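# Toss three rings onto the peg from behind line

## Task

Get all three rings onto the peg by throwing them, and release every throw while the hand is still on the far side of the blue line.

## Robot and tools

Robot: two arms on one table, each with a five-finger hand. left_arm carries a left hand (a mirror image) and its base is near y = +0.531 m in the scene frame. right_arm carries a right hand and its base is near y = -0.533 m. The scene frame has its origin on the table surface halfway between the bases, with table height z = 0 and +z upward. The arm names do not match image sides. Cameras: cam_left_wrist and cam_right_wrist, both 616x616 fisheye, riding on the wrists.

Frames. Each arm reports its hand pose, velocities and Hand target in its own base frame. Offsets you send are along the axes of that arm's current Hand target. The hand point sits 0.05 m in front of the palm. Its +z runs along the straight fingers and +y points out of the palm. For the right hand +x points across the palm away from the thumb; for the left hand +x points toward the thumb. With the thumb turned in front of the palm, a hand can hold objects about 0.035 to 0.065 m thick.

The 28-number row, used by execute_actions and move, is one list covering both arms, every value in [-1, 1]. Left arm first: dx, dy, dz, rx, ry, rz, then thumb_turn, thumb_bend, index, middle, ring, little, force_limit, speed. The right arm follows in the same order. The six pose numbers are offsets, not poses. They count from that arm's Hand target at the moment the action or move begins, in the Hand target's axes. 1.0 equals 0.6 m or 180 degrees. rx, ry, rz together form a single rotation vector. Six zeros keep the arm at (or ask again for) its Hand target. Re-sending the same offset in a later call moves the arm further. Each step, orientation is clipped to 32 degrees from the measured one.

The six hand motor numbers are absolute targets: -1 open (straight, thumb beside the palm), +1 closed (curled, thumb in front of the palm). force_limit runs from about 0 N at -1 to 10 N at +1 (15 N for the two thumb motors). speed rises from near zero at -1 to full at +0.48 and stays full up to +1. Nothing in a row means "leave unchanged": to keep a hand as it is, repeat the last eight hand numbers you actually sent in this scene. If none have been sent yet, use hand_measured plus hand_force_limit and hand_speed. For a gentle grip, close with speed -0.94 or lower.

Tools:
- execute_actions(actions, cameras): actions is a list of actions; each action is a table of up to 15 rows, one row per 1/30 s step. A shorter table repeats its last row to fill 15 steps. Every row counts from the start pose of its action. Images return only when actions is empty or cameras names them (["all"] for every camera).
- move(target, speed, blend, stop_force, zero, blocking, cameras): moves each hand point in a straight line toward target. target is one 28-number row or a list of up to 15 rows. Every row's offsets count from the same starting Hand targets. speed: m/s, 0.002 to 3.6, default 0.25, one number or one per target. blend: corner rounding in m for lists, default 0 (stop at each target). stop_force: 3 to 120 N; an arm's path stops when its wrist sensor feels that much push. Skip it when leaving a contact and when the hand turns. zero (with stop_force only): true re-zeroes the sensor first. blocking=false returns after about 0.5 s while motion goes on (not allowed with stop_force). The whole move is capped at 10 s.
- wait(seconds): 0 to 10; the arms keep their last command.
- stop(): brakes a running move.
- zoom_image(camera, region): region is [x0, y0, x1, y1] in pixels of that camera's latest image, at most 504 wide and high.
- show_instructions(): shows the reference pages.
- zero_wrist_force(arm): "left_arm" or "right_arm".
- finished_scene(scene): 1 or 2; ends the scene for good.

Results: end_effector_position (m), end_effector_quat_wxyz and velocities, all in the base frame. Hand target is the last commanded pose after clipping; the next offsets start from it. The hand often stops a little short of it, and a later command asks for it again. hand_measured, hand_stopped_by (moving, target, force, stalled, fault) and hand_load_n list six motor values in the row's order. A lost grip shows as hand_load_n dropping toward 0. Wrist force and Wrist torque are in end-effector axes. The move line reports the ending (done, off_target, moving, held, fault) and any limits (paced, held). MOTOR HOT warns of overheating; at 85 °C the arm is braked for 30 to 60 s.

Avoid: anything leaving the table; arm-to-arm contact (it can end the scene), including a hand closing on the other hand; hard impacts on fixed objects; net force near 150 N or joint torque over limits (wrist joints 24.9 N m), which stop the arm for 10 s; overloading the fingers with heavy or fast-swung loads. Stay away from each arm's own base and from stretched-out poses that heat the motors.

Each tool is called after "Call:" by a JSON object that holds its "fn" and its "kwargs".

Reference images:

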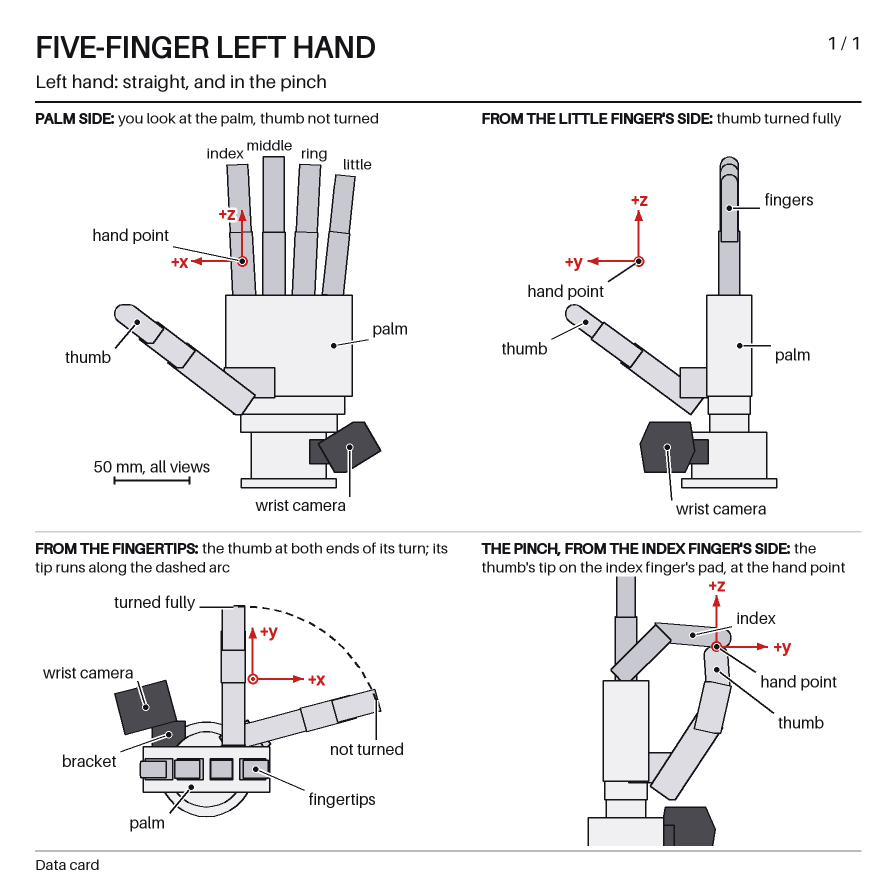

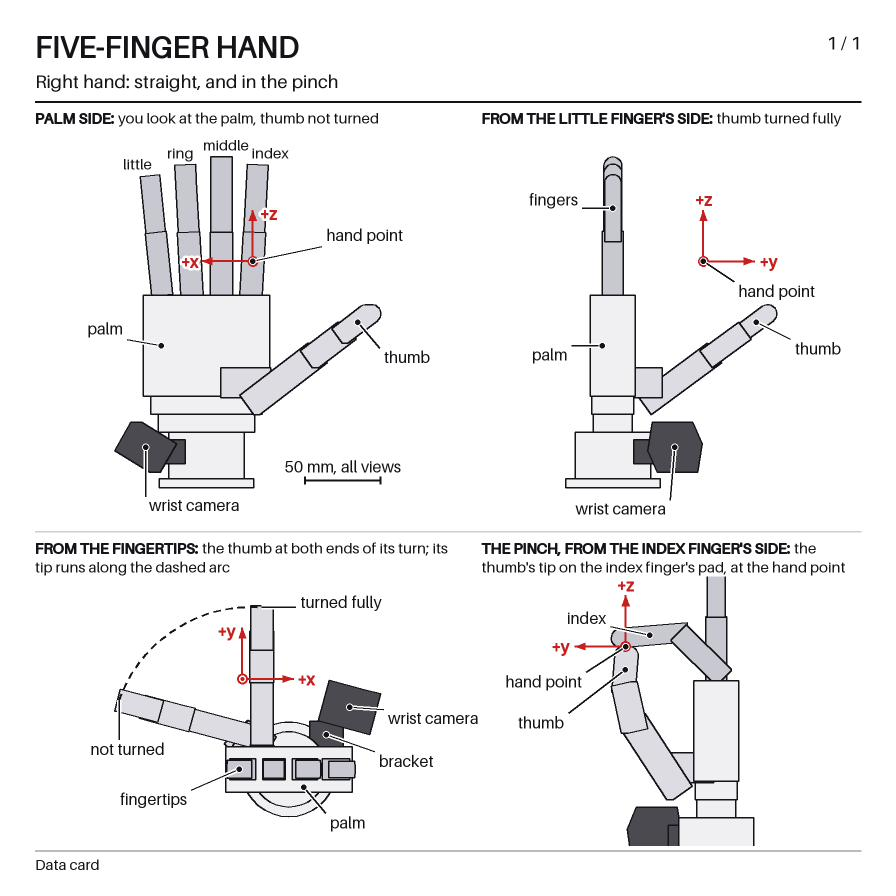

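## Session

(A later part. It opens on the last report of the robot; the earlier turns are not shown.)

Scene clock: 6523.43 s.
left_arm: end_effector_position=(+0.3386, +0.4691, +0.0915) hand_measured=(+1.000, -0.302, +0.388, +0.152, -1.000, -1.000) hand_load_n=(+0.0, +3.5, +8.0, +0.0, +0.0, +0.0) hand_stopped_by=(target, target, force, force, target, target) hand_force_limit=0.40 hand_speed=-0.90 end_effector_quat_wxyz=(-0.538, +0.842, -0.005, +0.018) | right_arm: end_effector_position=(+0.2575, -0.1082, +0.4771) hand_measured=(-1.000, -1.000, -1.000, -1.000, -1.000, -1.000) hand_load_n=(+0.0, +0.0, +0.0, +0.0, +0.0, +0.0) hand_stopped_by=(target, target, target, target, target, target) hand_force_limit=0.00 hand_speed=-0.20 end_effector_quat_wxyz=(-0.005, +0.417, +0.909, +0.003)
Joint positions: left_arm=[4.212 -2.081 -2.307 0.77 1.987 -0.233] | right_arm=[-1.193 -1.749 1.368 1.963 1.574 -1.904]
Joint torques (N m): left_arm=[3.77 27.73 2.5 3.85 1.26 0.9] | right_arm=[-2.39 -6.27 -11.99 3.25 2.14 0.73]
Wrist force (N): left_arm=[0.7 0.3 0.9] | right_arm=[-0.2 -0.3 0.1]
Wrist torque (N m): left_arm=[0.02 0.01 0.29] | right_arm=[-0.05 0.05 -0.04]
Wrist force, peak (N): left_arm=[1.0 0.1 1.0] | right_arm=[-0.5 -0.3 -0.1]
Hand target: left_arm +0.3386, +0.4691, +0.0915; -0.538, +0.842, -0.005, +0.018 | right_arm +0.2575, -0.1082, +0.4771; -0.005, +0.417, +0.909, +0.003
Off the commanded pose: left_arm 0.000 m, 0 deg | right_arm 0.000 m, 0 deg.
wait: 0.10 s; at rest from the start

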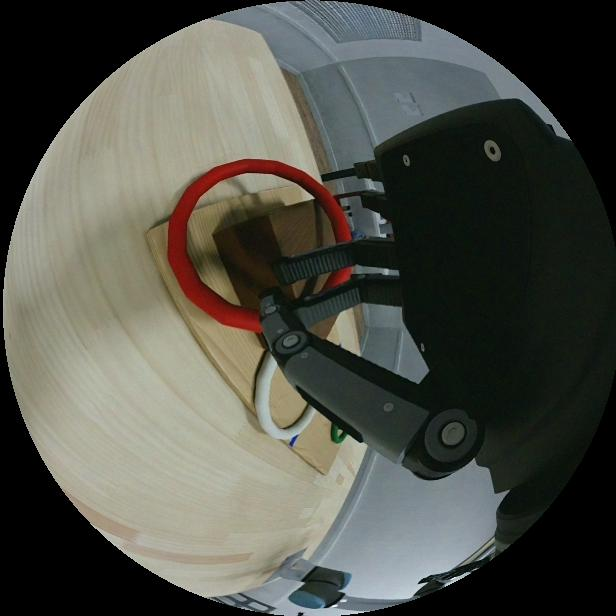

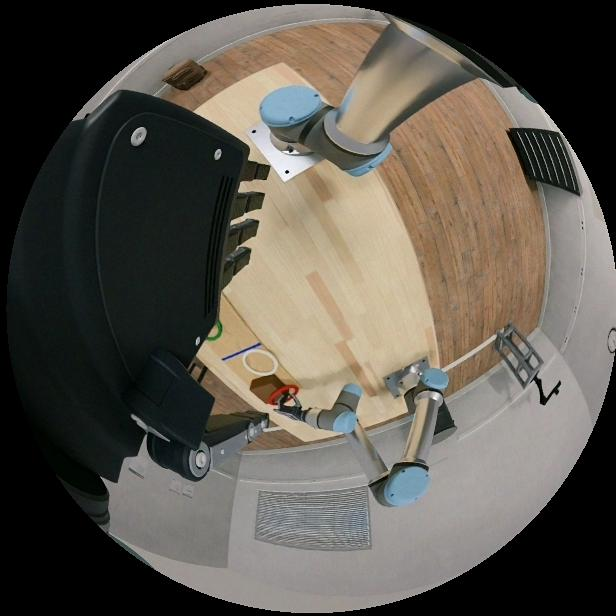

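Call:
{"fn": "move", "kwargs": {"target": [0.0042,-0.1663,-0.0771,0,0,0,1,-0.3,0.4,0.4,-1,-1,0.4,-0.9,0,0,0,0,0,0,-1,-1,-1,-1,-1,-1,0,-0.2], "speed": 0.15}}

Call:
{"fn": "move", "kwargs": {"target": [0,0,0,0,0,0,1,-0.8,-0.15,-0.2,-1,-1,0.4,-0.5,0,0,0,0,0,0,-1,-1,-1,-1,-1,-1,0,-0.2], "cameras": ["all"]}}

Call:
{"fn": "zoom_image", "kwargs": {"camera": "cam_left_wrist", "region": [140, 140, 380, 380]}}

Call:
{"fn": "zoom_image", "kwargs": {"camera": "cam_right_wrist", "region": [220, 330, 320, 430]}}

Scene clock: 6647.17 s.
left_arm: end_effector_position=(+0.3385, +0.4690, +0.2015) hand_measured=(+1.000, -0.302, +0.388, +0.152, -1.000, -1.000) hand_load_n=(+0.0, +3.5, +8.0, +0.0, +0.0, +0.0) hand_stopped_by=(target, target, force, force, target, target) hand_force_limit=0.40 hand_speed=-0.90 end_effector_quat_wxyz=(-0.539, +0.842, -0.005, +0.018) | right_arm: end_effector_position=(+0.2575, -0.1082, +0.4771) hand_measured=(-1.000, -1.000, -1.000, -1.000, -1.000, -1.000) hand_load_n=(+0.0, +0.0, +0.0, +0.0, +0.0, +0.0) hand_stopped_by=(target, target, target, target, target, target) hand_force_limit=0.00 hand_speed=-0.20 end_effector_quat_wxyz=(-0.005, +0.417, +0.909, +0.003)
Joint positions: left_arm=[4.213 -1.779 -2.26 0.422 1.987 -0.232] | right_arm=[-1.193 -1.749 1.368 1.963 1.574 -1.904]
Joint torques (N m): left_arm=[4.28 34.81 7.68 1.57 -0.58 -2.14] | right_arm=[-2.05 -5.57 -11.25 3.28 2.13 0.75]
Wrist force (N): left_arm=[0.6 0.0 0.8] | right_arm=[-0.2 -0.3 0.1]
Wrist torque (N m): left_arm=[-0.03 0.02 0.25] | right_arm=[-0.05 0.05 -0.04]
Wrist force, peak (N): left_arm=[0.7 1.8 1.4] | right_arm=[-0.5 -0.3 0.1]
Hand target: left_arm +0.3384, +0.4689, +0.2015; -0.538, +0.842, -0.005, +0.018 | right_arm +0.2575, -0.1082, +0.4771; -0.005, +0.417, +0.909, +0.003
Off the commanded pose: left_arm 0.000 m, 0 deg | right_arm 0.000 m, 0 deg.
move: done

Scene clock: 6648.13 s.
left_arm: end_effector_position=(+0.3384, +0.4689, +0.2015) hand_measured=(+1.000, -0.800, -0.150, -0.200, -1.000, -1.000) hand_load_n=(+0.0, +0.0, +0.0, +0.0, +0.0, -0.5) hand_stopped_by=(target, target, target, target, target, target) hand_force_limit=0.40 hand_speed=-0.50 end_effector_quat_wxyz=(-0.538, +0.842, -0.005, +0.018) | right_arm: end_effector_position=(+0.2575, -0.1082, +0.4771) hand_measured=(-1.000, -1.000, -1.000, -1.000, -1.000, -1.000) hand_load_n=(+0.0, +0.0, +0.0, +0.0, +0.0, +0.0) hand_stopped_by=(target, target, target, target, target, target) hand_force_limit=0.00 hand_speed=-0.20 end_effector_quat_wxyz=(-0.005, +0.417, +0.909, +0.003)
Joint positions: left_arm=[4.213 -1.779 -2.26 0.421 1.987 -0.233] | right_arm=[-1.193 -1.749 1.368 1.963 1.574 -1.904]
Joint torques (N m): left_arm=[-0.14 38.35 7.83 0.28 0.5 -2.02] | right_arm=[-1.87 -5.95 -11.57 3.16 2.13 0.63]
Wrist force (N): left_arm=[0.5 0.3 0.8] | right_arm=[-0.3 -0.1 -0.1]
Wrist torque (N m): left_arm=[0.02 0.05 0.23] | right_arm=[0.00 0.06 -0.03]
Wrist force, peak (N): left_arm=[0.7 0.1 1.0] | right_arm=[-0.3 -0.3 -0.1]
Hand target: left_arm +0.3384, +0.4689, +0.2015; -0.538, +0.842, -0.005, +0.018 | right_arm +0.2575, -0.1082, +0.4771; -0.005, +0.417, +0.909, +0.003
Off the commanded pose: left_arm 0.000 m, 0 deg | right_arm 0.000 m, 0 deg.
move: done

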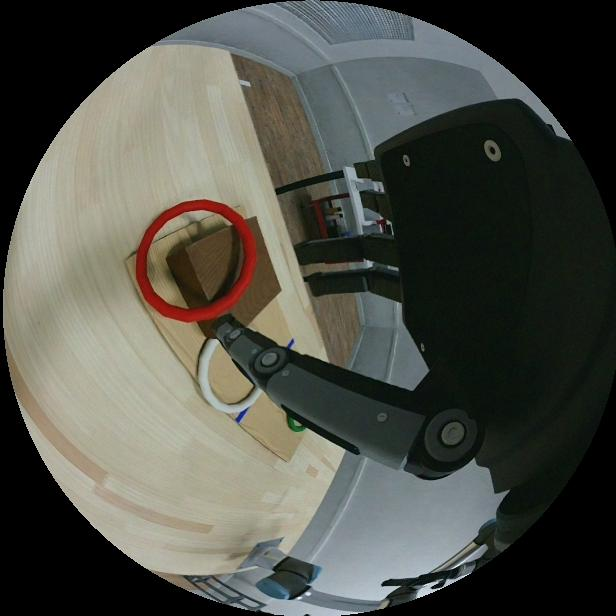

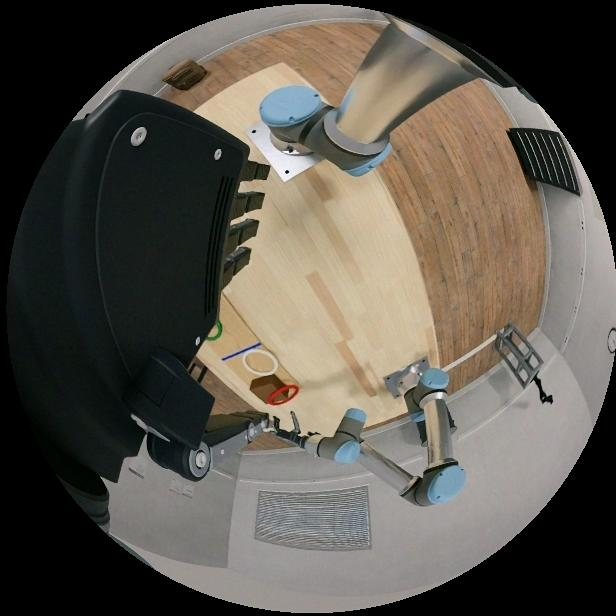

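Scaled by 2.100 from the camera's 616x616 image, which has a finer 880x880 frame.

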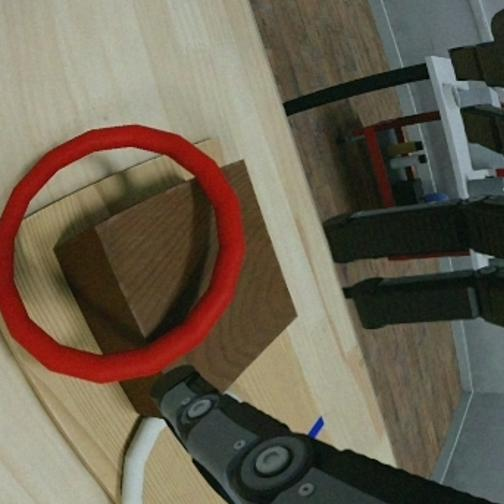

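Scaled by 5.040 from the camera's 616x616 image, which has a finer 880x880 frame.

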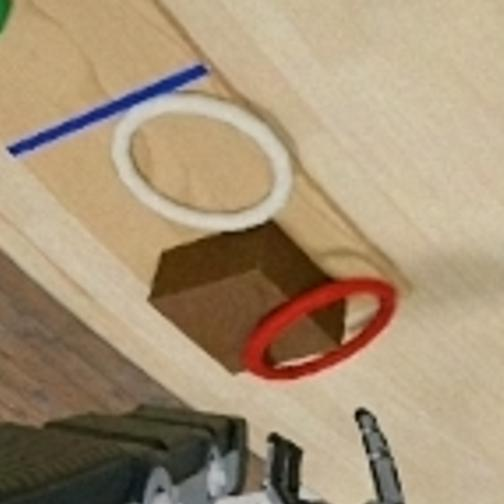

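Call:
{"fn": "move", "kwargs": {"target": [-0.0178,-0.0343,0.0847,-0.00625,0.2269,0.1051,1,-0.8,-0.15,-0.2,-1,-1,0.4,-0.5,0,0,0,0,0,0,-1,-1,-1,-1,-1,-1,0,-0.2], "cameras": ["cam_left_wrist"]}}

Call:
{"fn": "zoom_image", "kwargs": {"camera": "cam_left_wrist", "region": [120, 180, 360, 420]}}

Scene clock: 6750.00 s.
left_arm: end_effector_position=(+0.3293, +0.5240, +0.1986) hand_measured=(+1.000, -0.800, -0.150, -0.200, -1.000, -1.000) hand_load_n=(+0.0, +0.0, +0.0, +0.0, +0.0, +0.0) hand_stopped_by=(target, target, target, target, target, target) hand_force_limit=0.40 hand_speed=-0.50 end_effector_quat_wxyz=(-0.491, +0.777, -0.327, +0.222) | right_arm: end_effector_position=(+0.2575, -0.1082, +0.4771) hand_measured=(-1.000, -1.000, -1.000, -1.000, -1.000, -1.000) hand_load_n=(+0.0, +0.0, +0.0, +0.0, +0.0, +0.0) hand_stopped_by=(target, target, target, target, target, target) hand_force_limit=0.00 hand_speed=-0.20 end_effector_quat_wxyz=(-0.005, +0.417, +0.909, +0.003)
Joint positions: left_arm=[4.651 -1.837 -2.171 0.298 0.893 0.355] | right_arm=[-1.193 -1.749 1.368 1.963 1.574 -1.904]
Joint torques (N m): left_arm=[-0.46 41.33 9.53 3.39 -1.81 0.91] | right_arm=[-1.87 -5.99 -11.32 3.31 2.09 0.75]
Wrist force (N): left_arm=[0.6 -0.1 1.1] | right_arm=[-0.2 -0.1 0.0]
Wrist torque (N m): left_arm=[-0.07 0.02 0.28] | right_arm=[0.00 0.05 -0.03]
Wrist force, peak (N): left_arm=[0.9 0.1 1.2] | right_arm=[0.1 -0.6 -0.2]
Hand target: left_arm +0.3293, +0.5240, +0.1986; -0.491, +0.776, -0.327, +0.222 | right_arm +0.2575, -0.1082, +0.4771; -0.005, +0.417, +0.909, +0.003
Off the commanded pose: left_arm 0.000 m, 0 deg | right_arm 0.000 m, 0 deg.
move: done
Images, in order (width x height): cam_left_wrist 616x616.

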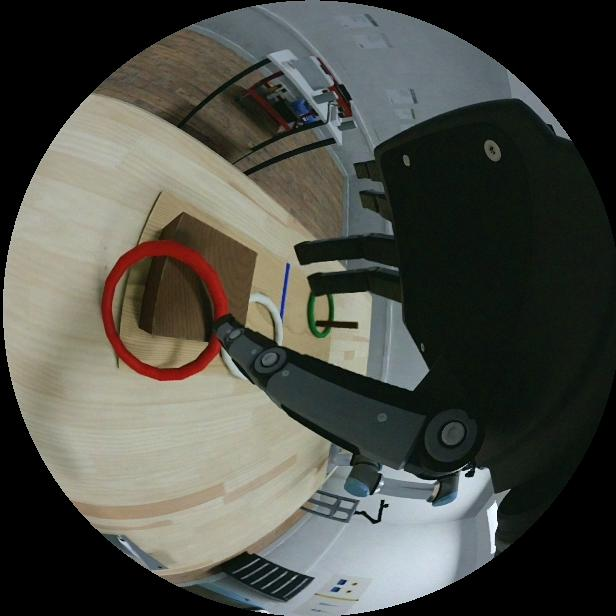

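Scaled by 2.100 from the camera's 616x616 image, which has a finer 880x880 frame.

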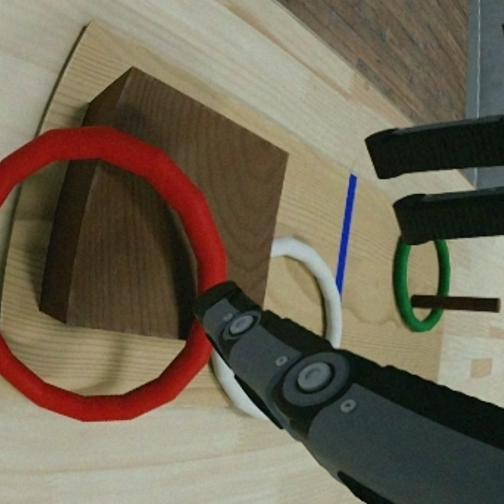

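Call:
{"fn": "move", "kwargs": {"target": [-0.0242,0.0868,0.044,0,0,0,1,-0.8,-0.15,-0.2,-1,-1,0.4,-0.5,0,0,0,0,0,0,-1,-1,-1,-1,-1,-1,0,-0.2], "cameras": ["all"]}}

Call:
{"fn": "zoom_image", "kwargs": {"camera": "cam_left_wrist", "region": [90, 180, 370, 460]}}

Call:
{"fn": "zoom_image", "kwargs": {"camera": "cam_right_wrist", "region": [220, 330, 320, 430]}}

Scene clock: 6782.97 s.
left_arm: end_effector_position=(+0.3218, +0.5349, +0.1399) hand_measured=(+1.000, -0.800, -0.150, -0.200, -1.000, -1.000) hand_load_n=(+0.0, +0.0, +0.0, +0.0, +0.0, +0.0) hand_stopped_by=(target, target, target, target, target, target) hand_force_limit=0.40 hand_speed=-0.50 end_effector_quat_wxyz=(-0.491, +0.776, -0.327, +0.222) | right_arm: end_effector_position=(+0.2575, -0.1082, +0.4771) hand_measured=(-1.000, -1.000, -1.000, -1.000, -1.000, -1.000) hand_load_n=(+0.0, +0.0, +0.0, +0.0, +0.0, +0.0) hand_stopped_by=(target, target, target, target, target, target) hand_force_limit=0.00 hand_speed=-0.20 end_effector_quat_wxyz=(-0.005, +0.417, +0.909, +0.003)
Joint positions: left_arm=[4.67 -1.985 -2.186 0.452 0.877 0.368] | right_arm=[-1.193 -1.749 1.368 1.963 1.574 -1.904]
Joint torques (N m): left_arm=[-6.98 29.57 20.18 1.94 0.73 -2.07] | right_arm=[-2.5 -5.67 -11.04 3.23 2.1 0.8]
Wrist force (N): left_arm=[0.7 0.2 0.9] | right_arm=[-0.1 -0.2 0.0]
Wrist torque (N m): left_arm=[-0.03 0.01 0.15] | right_arm=[-0.02 0.03 -0.03]
Wrist force, peak (N): left_arm=[0.5 1.5 1.4] | right_arm=[-0.4 -0.3 0.2]
Hand target: left_arm +0.3218, +0.5349, +0.1399; -0.491, +0.776, -0.327, +0.222 | right_arm +0.2575, -0.1082, +0.4771; -0.005, +0.417, +0.909, +0.003
Off the commanded pose: left_arm 0.000 m, 0 deg | right_arm 0.000 m, 0 deg.
move: done

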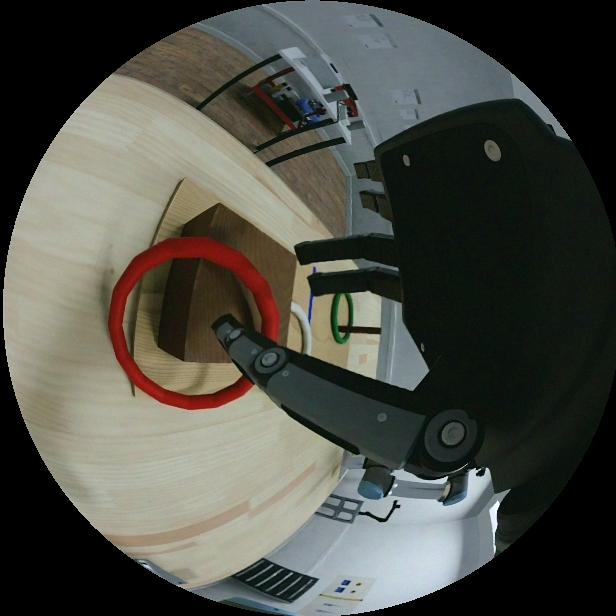

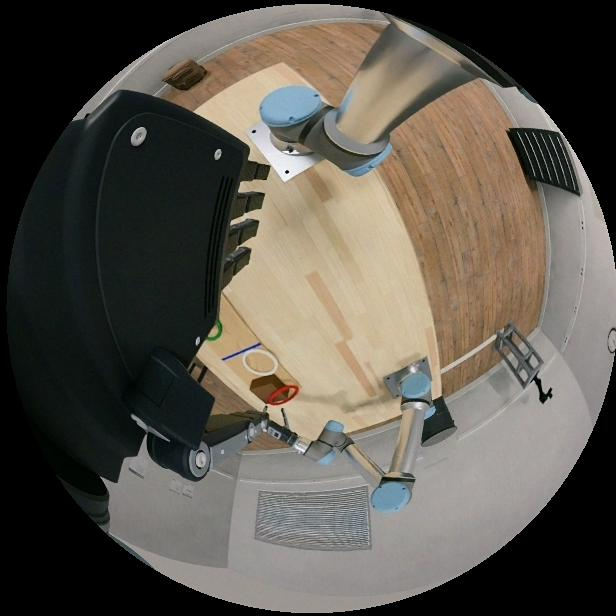

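Scaled by 1.800 from the camera's 616x616 image, which has a finer 880x880 frame.

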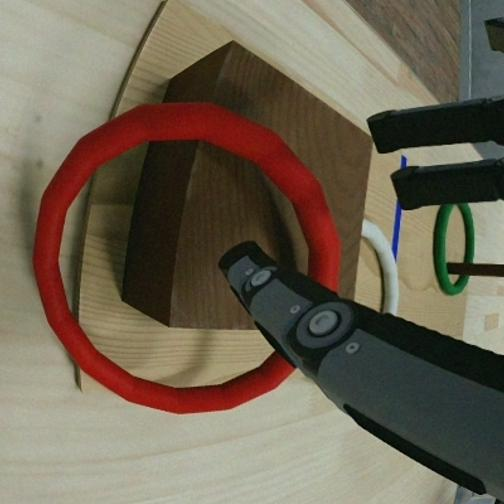

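Scaled by 5.040 from the camera's 616x616 image, which has a finer 880x880 frame.

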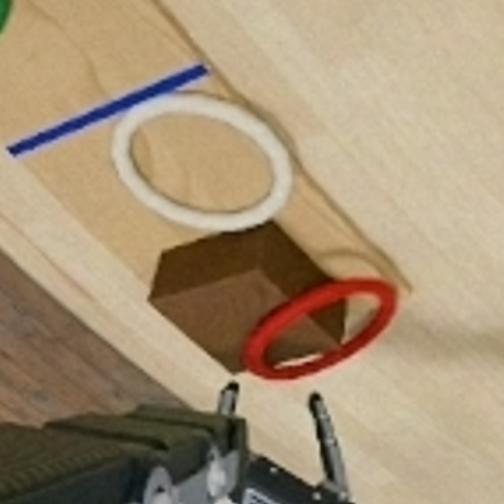

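Call:
{"fn": "move", "kwargs": {"target": [0.0003,0.0205,0.0147,-0.00125,0.0454,0.0210,1,-0.8,-0.15,-0.2,-1,-1,0.4,-0.5,0,0,0,0,0,0,-1,-1,-1,-1,-1,-1,0,-0.2], "cameras": ["cam_left_wrist"]}}

Call:
{"fn": "zoom_image", "kwargs": {"camera": "cam_left_wrist", "region": [90, 180, 370, 460]}}

Scene clock: 6820.90 s.
left_arm: end_effector_position=(+0.3242, +0.5365, +0.1250) hand_measured=(+1.000, -0.800, -0.150, -0.200, -1.000, -1.000) hand_load_n=(+0.0, +0.0, +0.0, +0.0, +0.0, +0.0) hand_stopped_by=(target, target, target, target, target, target) hand_force_limit=0.40 hand_speed=-0.50 end_effector_quat_wxyz=(-0.472, +0.748, -0.387, +0.260) | right_arm: end_effector_position=(+0.2575, -0.1082, +0.4771) hand_measured=(-1.000, -1.000, -1.000, -1.000, -1.000, -1.000) hand_load_n=(+0.5, +0.0, +0.0, +0.0, +0.0, +0.0) hand_stopped_by=(target, target, target, target, target, target) hand_force_limit=0.00 hand_speed=-0.20 end_effector_quat_wxyz=(-0.005, +0.417, +0.909, +0.003)
Joint positions: left_arm=[4.702 -2.03 -2.144 0.346 0.725 0.524] | right_arm=[-1.193 -1.749 1.368 1.963 1.574 -1.904]
Joint torques (N m): left_arm=[-6.97 46.57 4.31 4.15 -1.88 0.15] | right_arm=[-2.53 -5.58 -11.89 3.27 2.13 0.73]
Wrist force (N): left_arm=[0.5 0.0 1.0] | right_arm=[-0.2 -0.1 -0.1]
Wrist torque (N m): left_arm=[-0.06 0.05 0.28] | right_arm=[0.00 0.05 -0.03]
Wrist force, peak (N): left_arm=[0.7 0.1 1.3] | right_arm=[-0.4 0.2 0.5]
Hand target: left_arm +0.3243, +0.5365, +0.1250; -0.472, +0.748, -0.387, +0.260 | right_arm +0.2575, -0.1082, +0.4771; -0.005, +0.417, +0.909, +0.003
Off the commanded pose: left_arm 0.000 m, 0 deg | right_arm 0.000 m, 0 deg.
move: done
Images, in order (width x height): cam_left_wrist 616x616.

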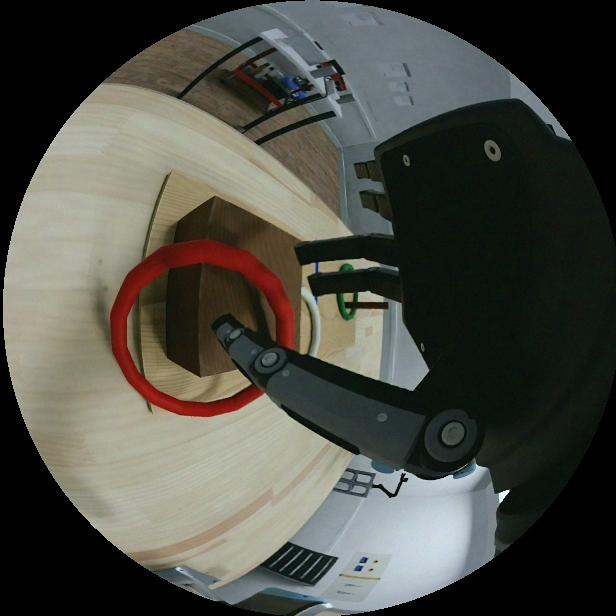

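Scaled by 1.800 from the camera's 616x616 image, which has a finer 880x880 frame.

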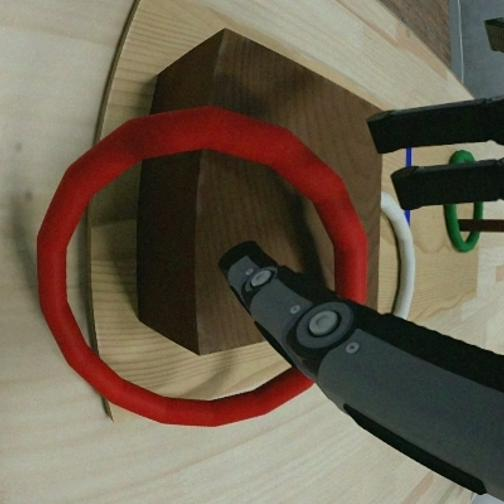

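Call:
{"fn": "move", "kwargs": {"target": [-0.0008,0.0297,0.0193,0,0,0,1,-0.8,-0.15,-0.2,-1,-1,0.4,-0.5,0,0,0,0,0,0,-1,-1,-1,-1,-1,-1,0,-0.2], "speed": 0.04, "stop_force": 3, "cameras": ["cam_left_wrist"]}}

Call:
{"fn": "zoom_image", "kwargs": {"camera": "cam_left_wrist", "region": [90, 180, 370, 460]}}

Scene clock: 6861.70 s.
left_arm: end_effector_position=(+0.3268, +0.5382, +0.1040) hand_measured=(+1.000, -0.800, -0.150, -0.200, -1.000, -1.000) hand_load_n=(+0.0, +0.0, -0.5, +0.0, +0.0, +0.0) hand_stopped_by=(target, target, target, target, target, target) hand_force_limit=0.40 hand_speed=-0.50 end_effector_quat_wxyz=(-0.472, +0.748, -0.387, +0.260) | right_arm: end_effector_position=(+0.2575, -0.1082, +0.4771) hand_measured=(-1.000, -1.000, -1.000, -1.000, -1.000, -1.000) hand_load_n=(+0.0, +0.0, +0.0, +0.0, +0.0, +0.0) hand_stopped_by=(target, target, target, target, target, target) hand_force_limit=0.00 hand_speed=-0.20 end_effector_quat_wxyz=(-0.005, +0.417, +0.909, +0.003)
Joint positions: left_arm=[4.696 -2.085 -2.142 0.403 0.729 0.519] | right_arm=[-1.193 -1.749 1.368 1.963 1.574 -1.904]
Joint torques (N m): left_arm=[3.34 48.36 5.07 0.22 -2.15 1.68] | right_arm=[-2.31 -5.34 -11.66 3.23 2.14 0.84]
Wrist force (N): left_arm=[0.6 0.0 0.9] | right_arm=[-0.2 -0.1 -0.3]
Wrist torque (N m): left_arm=[-0.05 0.03 0.29] | right_arm=[0.00 0.05 -0.04]
Wrist force, peak (N): left_arm=[0.8 0.1 1.3] | right_arm=[-0.2 -0.5 -0.4]
Hand target: left_arm +0.3268, +0.5382, +0.1040; -0.472, +0.748, -0.387, +0.260 | right_arm +0.2575, -0.1082, +0.4771; -0.005, +0.417, +0.909, +0.003
Off the commanded pose: left_arm 0.000 m, 0 deg | right_arm 0.000 m, 0 deg.
move: done
Images, in order (width x height): cam_left_wrist 616x616.

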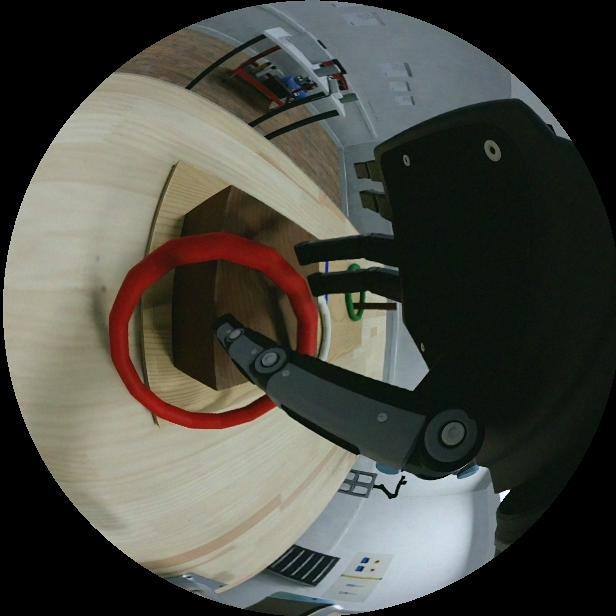

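Scaled by 1.800 from the camera's 616x616 image, which has a finer 880x880 frame.

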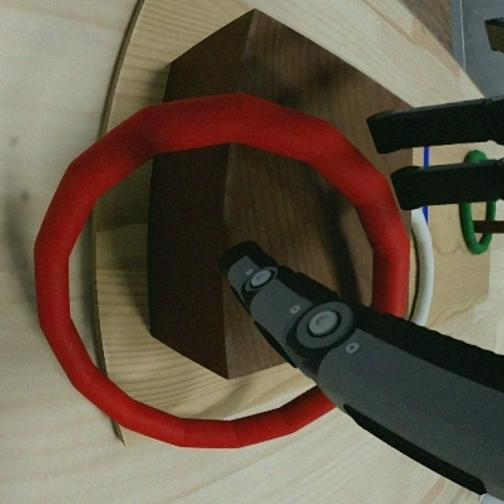

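Call:
{"fn": "move", "kwargs": {"target": [-0.0002,0.0053,0.0082,0,0,0,1,-0.8,-0.15,-0.2,-1,-1,0.4,-0.5,0,0,0,0,0,0,-1,-1,-1,-1,-1,-1,0,-0.2], "speed": 0.02, "stop_force": 3}}

Call:
{"fn": "move", "kwargs": {"target": [0,0,0,0,0,0,1,-0.3,-0.15,-0.2,-1,-1,0.4,-0.8,0,0,0,0,0,0,-1,-1,-1,-1,-1,-1,0,-0.2], "cameras": ["cam_left_wrist"]}}

Call:
{"fn": "zoom_image", "kwargs": {"camera": "cam_left_wrist", "region": [90, 180, 370, 460]}}

Scene clock: 6895.10 s.
left_arm: end_effector_position=(+0.3294, +0.5399, +0.0990) hand_measured=(+1.000, -0.800, -0.150, -0.200, -1.000, -1.000) hand_load_n=(+0.0, +0.0, +0.0, +0.0, +0.0, +0.0) hand_stopped_by=(target, target, target, target, target, target) hand_force_limit=0.40 hand_speed=-0.50 end_effector_quat_wxyz=(-0.472, +0.748, -0.387, +0.260) | right_arm: end_effector_position=(+0.2575, -0.1082, +0.4771) hand_measured=(-1.000, -1.000, -1.000, -1.000, -1.000, -1.000) hand_load_n=(+0.0, +0.0, +0.0, +0.0, +0.0, +0.0) hand_stopped_by=(target, target, target, target, target, target) hand_force_limit=0.00 hand_speed=-0.20 end_effector_quat_wxyz=(-0.005, +0.417, +0.909, +0.003)
Joint positions: left_arm=[4.691 -2.102 -2.135 0.416 0.733 0.513] | right_arm=[-1.193 -1.749 1.368 1.963 1.574 -1.904]
Joint torques (N m): left_arm=[3.81 48.87 3.54 0.23 -2.1 1.92] | right_arm=[-2.24 -4.87 -11.85 3.24 2.14 0.77]
Wrist force (N): left_arm=[0.5 0.0 1.0] | right_arm=[-0.3 0.1 -0.1]
Wrist torque (N m): left_arm=[-0.06 0.05 0.28] | right_arm=[0.02 0.07 -0.03]
Wrist force, peak (N): left_arm=[0.8 0.0 1.3] | right_arm=[-0.3 -0.4 0.4]
Hand target: left_arm +0.3293, +0.5399, +0.0990; -0.472, +0.748, -0.387, +0.260 | right_arm +0.2575, -0.1082, +0.4771; -0.005, +0.417, +0.909, +0.003
Off the commanded pose: left_arm 0.000 m, 0 deg | right_arm 0.000 m, 0 deg.
move: done

Scene clock: 6897.10 s.
left_arm: end_effector_position=(+0.3293, +0.5399, +0.0990) hand_measured=(+1.000, -0.300, -0.150, -0.200, -1.000, -1.000) hand_load_n=(+0.0, +0.0, +0.0, +0.0, +0.0, +0.0) hand_stopped_by=(target, target, target, target, target, target) hand_force_limit=0.40 hand_speed=-0.80 end_effector_quat_wxyz=(-0.472, +0.748, -0.387, +0.260) | right_arm: end_effector_position=(+0.2575, -0.1082, +0.4771) hand_measured=(-1.000, -1.000, -1.000, -1.000, -1.000, -1.000) hand_load_n=(+0.0, +0.0, +0.0, +0.0, +0.0, +0.5) hand_stopped_by=(target, target, target, target, target, target) hand_force_limit=0.00 hand_speed=-0.20 end_effector_quat_wxyz=(-0.005, +0.417, +0.909, +0.003)
Joint positions: left_arm=[4.691 -2.102 -2.135 0.416 0.733 0.513] | right_arm=[-1.193 -1.749 1.368 1.963 1.574 -1.904]
Joint torques (N m): left_arm=[2.96 48.84 3.73 0.44 -1.98 1.85] | right_arm=[-2.4 -5.63 -11.49 3.27 2.06 0.81]
Wrist force (N): left_arm=[0.6 0.2 0.9] | right_arm=[-0.2 -0.1 0.3]
Wrist torque (N m): left_arm=[-0.02 0.03 0.27] | right_arm=[-0.04 0.04 -0.04]
Wrist force, peak (N): left_arm=[0.7 0.1 1.2] | right_arm=[-0.1 -0.4 0.1]
Hand target: left_arm +0.3293, +0.5399, +0.0990; -0.472, +0.748, -0.387, +0.260 | right_arm +0.2575, -0.1082, +0.4771; -0.005, +0.417, +0.909, +0.003
Off the commanded pose: left_arm 0.000 m, 0 deg | right_arm 0.000 m, 0 deg.
move: done
Images, in order (width x height): cam_left_wrist 616x616.

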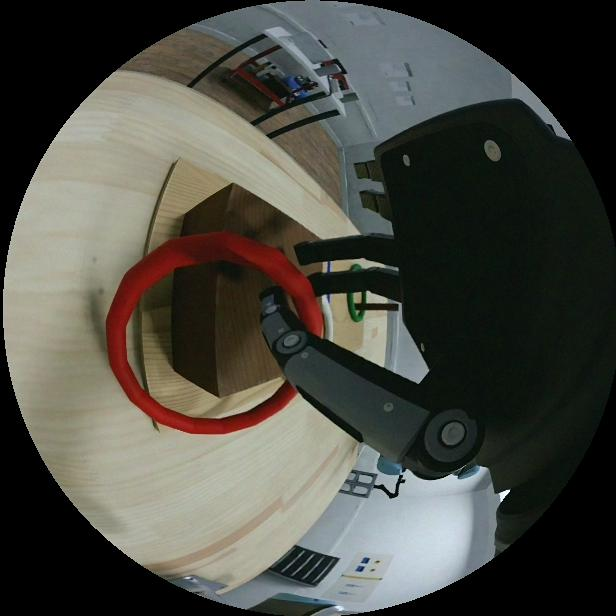

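Scaled by 1.800 from the camera's 616x616 image, which has a finer 880x880 frame.

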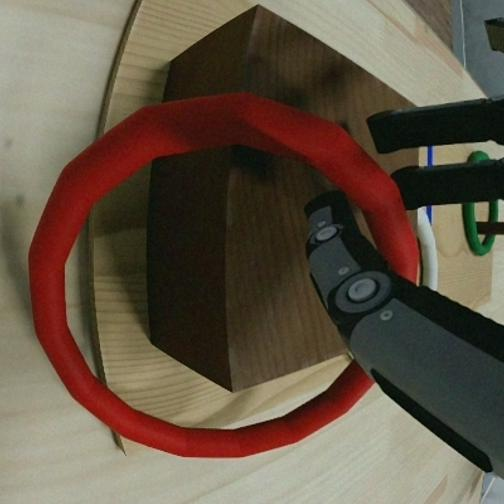

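Call:
{"fn": "move", "kwargs": {"target": [0.0002,-0.005,0.0107,0,0,0,1,-0.3,-0.15,-0.2,-1,-1,0.4,-0.8,0,0,0,0,0,0,-1,-1,-1,-1,-1,-1,0,-0.2], "speed": 0.02, "stop_force": 3, "cameras": ["cam_left_wrist"]}}

Call:
{"fn": "zoom_image", "kwargs": {"camera": "cam_left_wrist", "region": [220, 220, 360, 360]}}

Scene clock: 6913.07 s.
left_arm: end_effector_position=(+0.3353, +0.5438, +0.0991) hand_measured=(+1.000, -0.300, -0.150, -0.200, -1.000, -1.000) hand_load_n=(+0.0, +0.0, +0.0, +0.0, +0.0, +0.0) hand_stopped_by=(target, target, target, target, target, target) hand_force_limit=0.40 hand_speed=-0.80 end_effector_quat_wxyz=(-0.472, +0.748, -0.387, +0.260) | right_arm: end_effector_position=(+0.2575, -0.1082, +0.4771) hand_measured=(-1.000, -1.000, -1.000, -1.000, -1.000, -1.000) hand_load_n=(+0.0, +0.0, -0.5, +0.0, +0.0, +0.0) hand_stopped_by=(target, target, target, target, target, target) hand_force_limit=0.00 hand_speed=-0.20 end_effector_quat_wxyz=(-0.005, +0.417, +0.909, +0.003)
Joint positions: left_arm=[4.678 -2.111 -2.117 0.416 0.743 0.502] | right_arm=[-1.193 -1.749 1.368 1.963 1.574 -1.904]
Joint torques (N m): left_arm=[5.2 49.05 3.7 4.75 -2.09 2.16] | right_arm=[-2.6 -5.29 -11.27 3.27 2.16 0.78]
Wrist force (N): left_arm=[0.5 0.2 0.4] | right_arm=[-0.2 -0.2 -0.1]
Wrist torque (N m): left_arm=[-0.04 0.02 0.28] | right_arm=[-0.01 0.06 -0.04]
Wrist force, peak (N): left_arm=[1.0 0.2 1.1] | right_arm=[-0.4 -0.2 -0.3]
Hand target: left_arm +0.3353, +0.5438, +0.0991; -0.472, +0.748, -0.387, +0.260 | right_arm +0.2575, -0.1082, +0.4771; -0.005, +0.417, +0.909, +0.003
Off the commanded pose: left_arm 0.000 m, 0 deg | right_arm 0.000 m, 0 deg.
move: done
Images, in order (width x height): cam_left_wrist 616x616.

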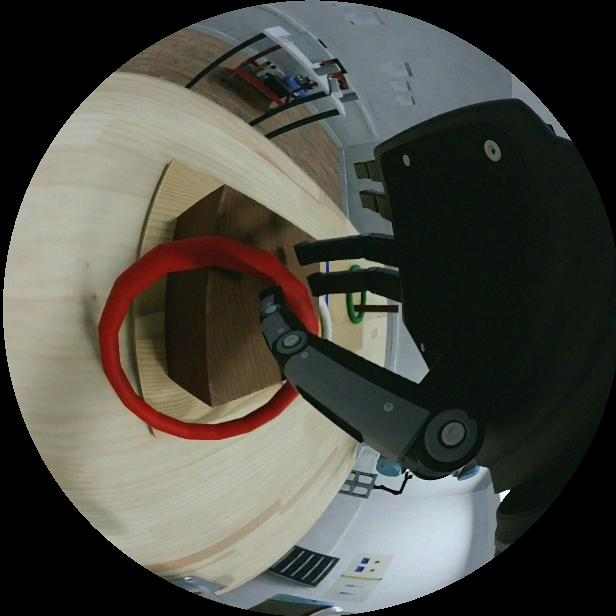

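Scaled by 3.600 from the camera's 616x616 image, which has a finer 880x880 frame.

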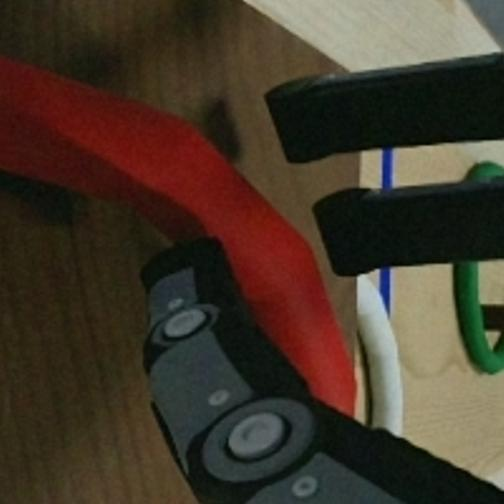

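Call:
{"fn": "move", "kwargs": {"target": [0,0,0,0,0,0,1,-0.3,0.4,0.4,-1,-1,0.4,-0.9,0,0,0,0,0,0,-1,-1,-1,-1,-1,-1,0,-0.2], "cameras": ["cam_left_wrist"]}}

Call:
{"fn": "zoom_image", "kwargs": {"camera": "cam_left_wrist", "region": [220, 220, 360, 360]}}

Scene clock: 6949.00 s.
left_arm: end_effector_position=(+0.3353, +0.5438, +0.0991) hand_measured=(+1.000, -0.302, +0.154, +0.142, -1.000, -1.000) hand_load_n=(-3.0, +4.5, +4.0, +8.0, +0.0, +0.0) hand_stopped_by=(target, target, force, force, target, target) hand_force_limit=0.40 hand_speed=-0.90 end_effector_quat_wxyz=(-0.472, +0.748, -0.387, +0.260) | right_arm: end_effector_position=(+0.2575, -0.1082, +0.4771) hand_measured=(-1.000, -1.000, -1.000, -1.000, -1.000, -1.000) hand_load_n=(+0.0, -0.5, +0.0, +0.0, +0.0, +0.0) hand_stopped_by=(target, target, target, target, target, target) hand_force_limit=0.00 hand_speed=-0.20 end_effector_quat_wxyz=(-0.005, +0.417, +0.909, +0.003)
Joint positions: left_arm=[4.678 -2.111 -2.117 0.416 0.743 0.502] | right_arm=[-1.193 -1.749 1.368 1.963 1.574 -1.904]
Joint torques (N m): left_arm=[4.8 48.37 5.17 4.61 -1.86 2.19] | right_arm=[-2.34 -5.07 -11.69 3.31 2.1 0.73]
Wrist force (N): left_arm=[0.1 -0.5 0.4] | right_arm=[0.1 -0.3 0.0]
Wrist torque (N m): left_arm=[-0.10 0.04 0.31] | right_arm=[-0.04 0.01 -0.03]
Wrist force, peak (N): left_arm=[0.8 0.4 0.8] | right_arm=[-0.5 -0.3 0.3]
Hand target: left_arm +0.3353, +0.5438, +0.0991; -0.472, +0.748, -0.387, +0.260 | right_arm +0.2575, -0.1082, +0.4771; -0.005, +0.417, +0.909, +0.003
Off the commanded pose: left_arm 0.000 m, 0 deg | right_arm 0.000 m, 0 deg.
move: done
Images, in order (width x height): cam_left_wrist 616x616.

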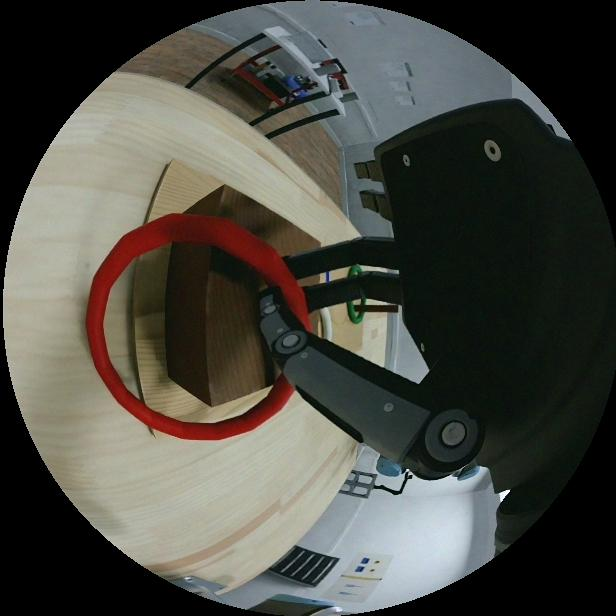

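Scaled by 3.600 from the camera's 616x616 image, which has a finer 880x880 frame.

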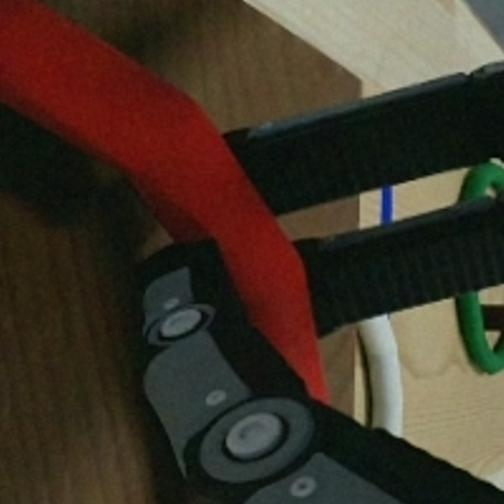

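Call:
{"fn": "move", "kwargs": {"target": [0.0046,-0.1663,-0.0771,0,0,0,1,-0.3,0.4,0.4,-1,-1,0.4,-0.9,0,0,0,0,0,0,-1,-1,-1,-1,-1,-1,0,-0.2], "speed": 0.08, "cameras": ["all"]}}

Call:
{"fn": "zoom_image", "kwargs": {"camera": "cam_right_wrist", "region": [210, 330, 310, 430]}}

Scene clock: 6957.60 s.
left_arm: end_effector_position=(+0.3353, +0.5437, +0.2092) hand_measured=(+1.000, -0.302, +0.154, +0.142, -1.000, -1.000) hand_load_n=(-1.0, +8.5, +3.0, +6.0, +0.0, +0.0) hand_stopped_by=(target, target, force, force, target, target) hand_force_limit=0.40 hand_speed=-0.90 end_effector_quat_wxyz=(-0.472, +0.748, -0.387, +0.260) | right_arm: end_effector_position=(+0.2575, -0.1082, +0.4771) hand_measured=(-1.000, -1.000, -1.000, -1.000, -1.000, -1.000) hand_load_n=(+0.0, +0.0, +0.0, +0.0, +0.0, +0.5) hand_stopped_by=(target, target, target, target, target, target) hand_force_limit=0.00 hand_speed=-0.20 end_effector_quat_wxyz=(-0.005, +0.417, +0.909, +0.003)
Joint positions: left_arm=[4.678 -1.87 -2.062 0.12 0.743 0.502] | right_arm=[-1.193 -1.749 1.368 1.963 1.574 -1.904]
Joint torques (N m): left_arm=[-3 27.34 8.82 4.55 -0.26 2.23] | right_arm=[-1.97 -5.14 -11.77 3.3 2.07 0.77]
Wrist force (N): left_arm=[0.8 0.7 1.1] | right_arm=[-0.2 0.0 0.0]
Wrist torque (N m): left_arm=[0.00 -0.01 0.28] | right_arm=[0.01 0.05 -0.03]
Wrist force, peak (N): left_arm=[0.8 1.0 1.4] | right_arm=[0.0 -0.3 0.4]
Hand target: left_arm +0.3353, +0.5437, +0.2091; -0.472, +0.748, -0.387, +0.260 | right_arm +0.2575, -0.1082, +0.4771; -0.005, +0.417, +0.909, +0.003
Off the commanded pose: left_arm 0.000 m, 0 deg | right_arm 0.000 m, 0 deg.
move: done

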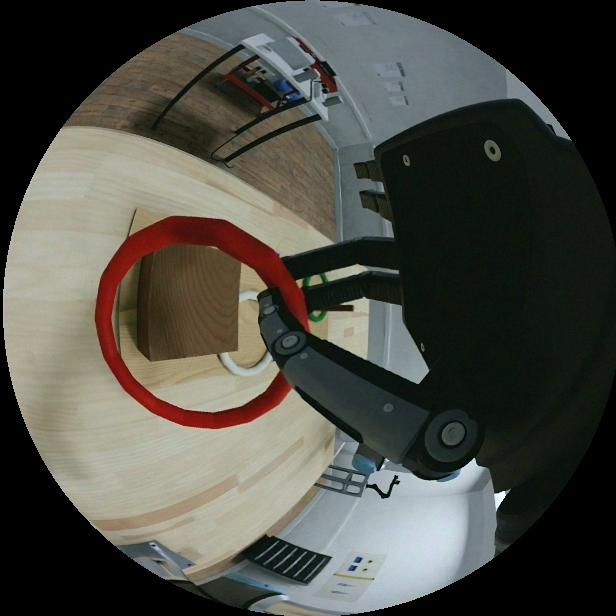

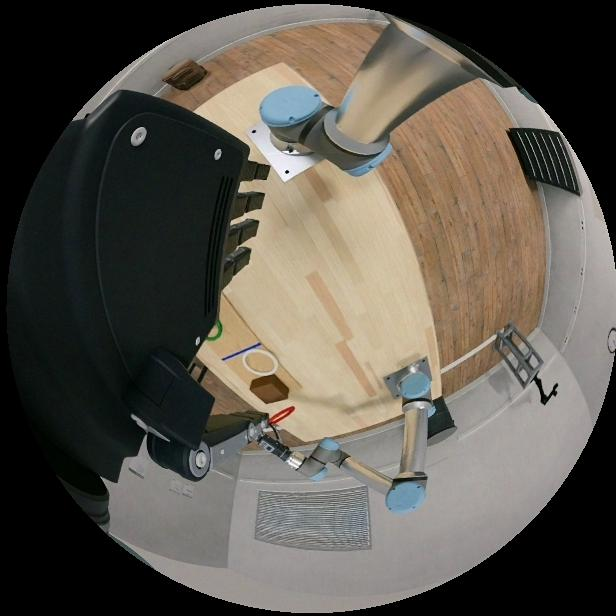

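Scaled by 5.040 from the camera's 616x616 image, which has a finer 880x880 frame.

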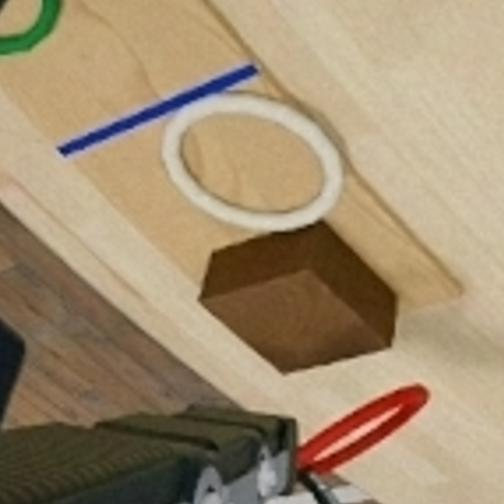

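Call:
{"fn": "move", "kwargs": {"target": [0,0,0,-0.2099,-0.014,0.0176,1,-0.3,0.4,0.4,-1,-1,0.4,-0.9,0,0,0,0,0,0,-1,-1,-1,-1,-1,-1,0,-0.2], "speed": 0.25, "cameras": ["all"]}}

Call:
{"fn": "zoom_image", "kwargs": {"camera": "cam_right_wrist", "region": [210, 330, 310, 430]}}

Scene clock: 7011.37 s.
left_arm: end_effector_position=(+0.3353, +0.5437, +0.2090) hand_measured=(+1.000, -0.302, +0.154, +0.142, -1.000, -1.000) hand_load_n=(-0.5, +9.5, +3.0, +6.0, +0.0, +0.0) hand_stopped_by=(target, target, force, force, target, target) hand_force_limit=0.40 hand_speed=-0.90 end_effector_quat_wxyz=(-0.219, +0.855, -0.460, +0.092) | right_arm: end_effector_position=(+0.2575, -0.1082, +0.4771) hand_measured=(-1.000, -1.000, -1.000, -1.000, -1.000, -1.000) hand_load_n=(+0.0, +0.0, +0.0, +0.0, +0.0, +0.0) hand_stopped_by=(target, target, target, target, target, target) hand_force_limit=0.00 hand_speed=-0.20 end_effector_quat_wxyz=(-0.005, +0.417, +0.909, +0.003)
Joint positions: left_arm=[4.46 -1.862 -1.667 -0.788 1.293 0.679] | right_arm=[-1.193 -1.749 1.368 1.963 1.574 -1.904]
Joint torques (N m): left_arm=[1.12 49.68 25.93 1.82 0.82 -2.11] | right_arm=[-2.37 -5.16 -11.4 3.14 2.11 0.8]
Wrist force (N): left_arm=[1.0 0.1 1.1] | right_arm=[0.0 -0.2 -0.1]
Wrist torque (N m): left_arm=[-0.03 -0.10 0.17] | right_arm=[-0.02 0.03 -0.03]
Wrist force, peak (N): left_arm=[0.6 1.6 1.1] | right_arm=[-0.5 -0.3 0.1]
Hand target: left_arm +0.3353, +0.5437, +0.2091; -0.219, +0.855, -0.460, +0.092 | right_arm +0.2575, -0.1082, +0.4771; -0.005, +0.417, +0.909, +0.003
Off the commanded pose: left_arm 0.000 m, 0 deg | right_arm 0.000 m, 0 deg.
move: done

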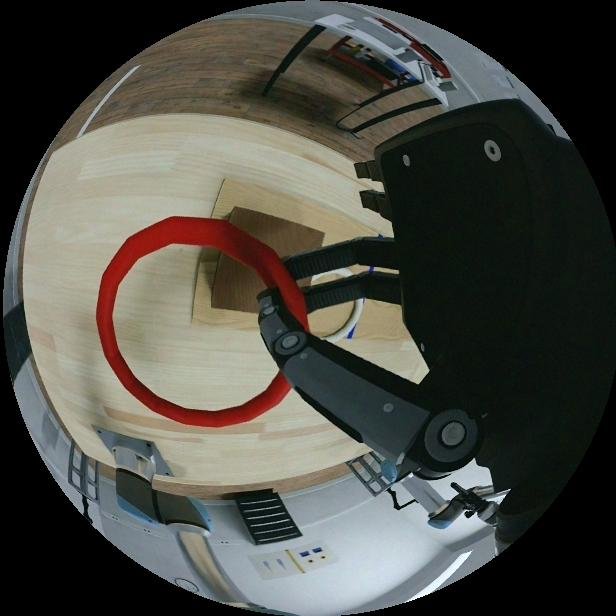

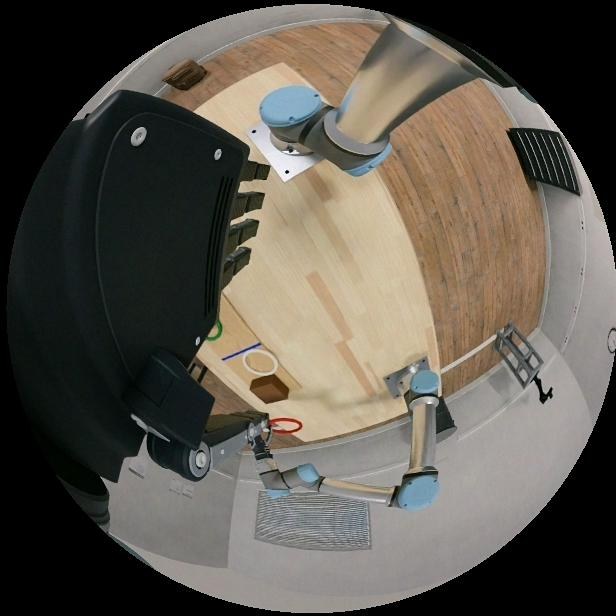

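Scaled by 5.040 from the camera's 616x616 image, which has a finer 880x880 frame.

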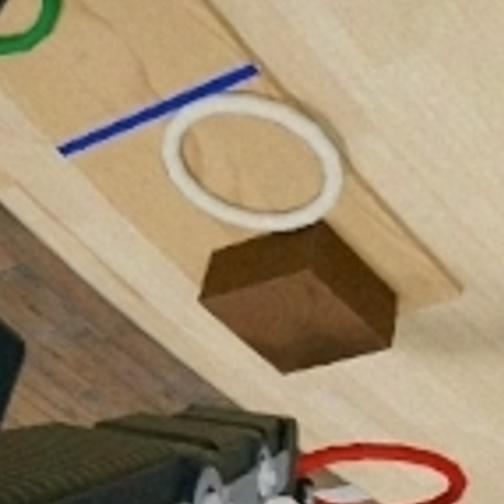

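Call:
{"fn": "zoom_image", "kwargs": {"camera": "cam_right_wrist", "region": [240, 390, 310, 460]}}

Scaled by 7.200 from the camera's 616x616 image, which has a finer 880x880 frame.

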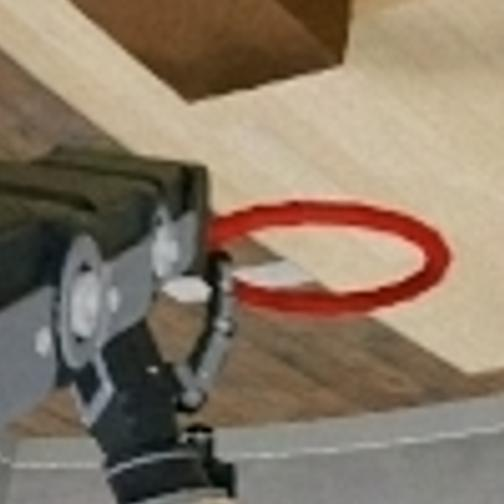

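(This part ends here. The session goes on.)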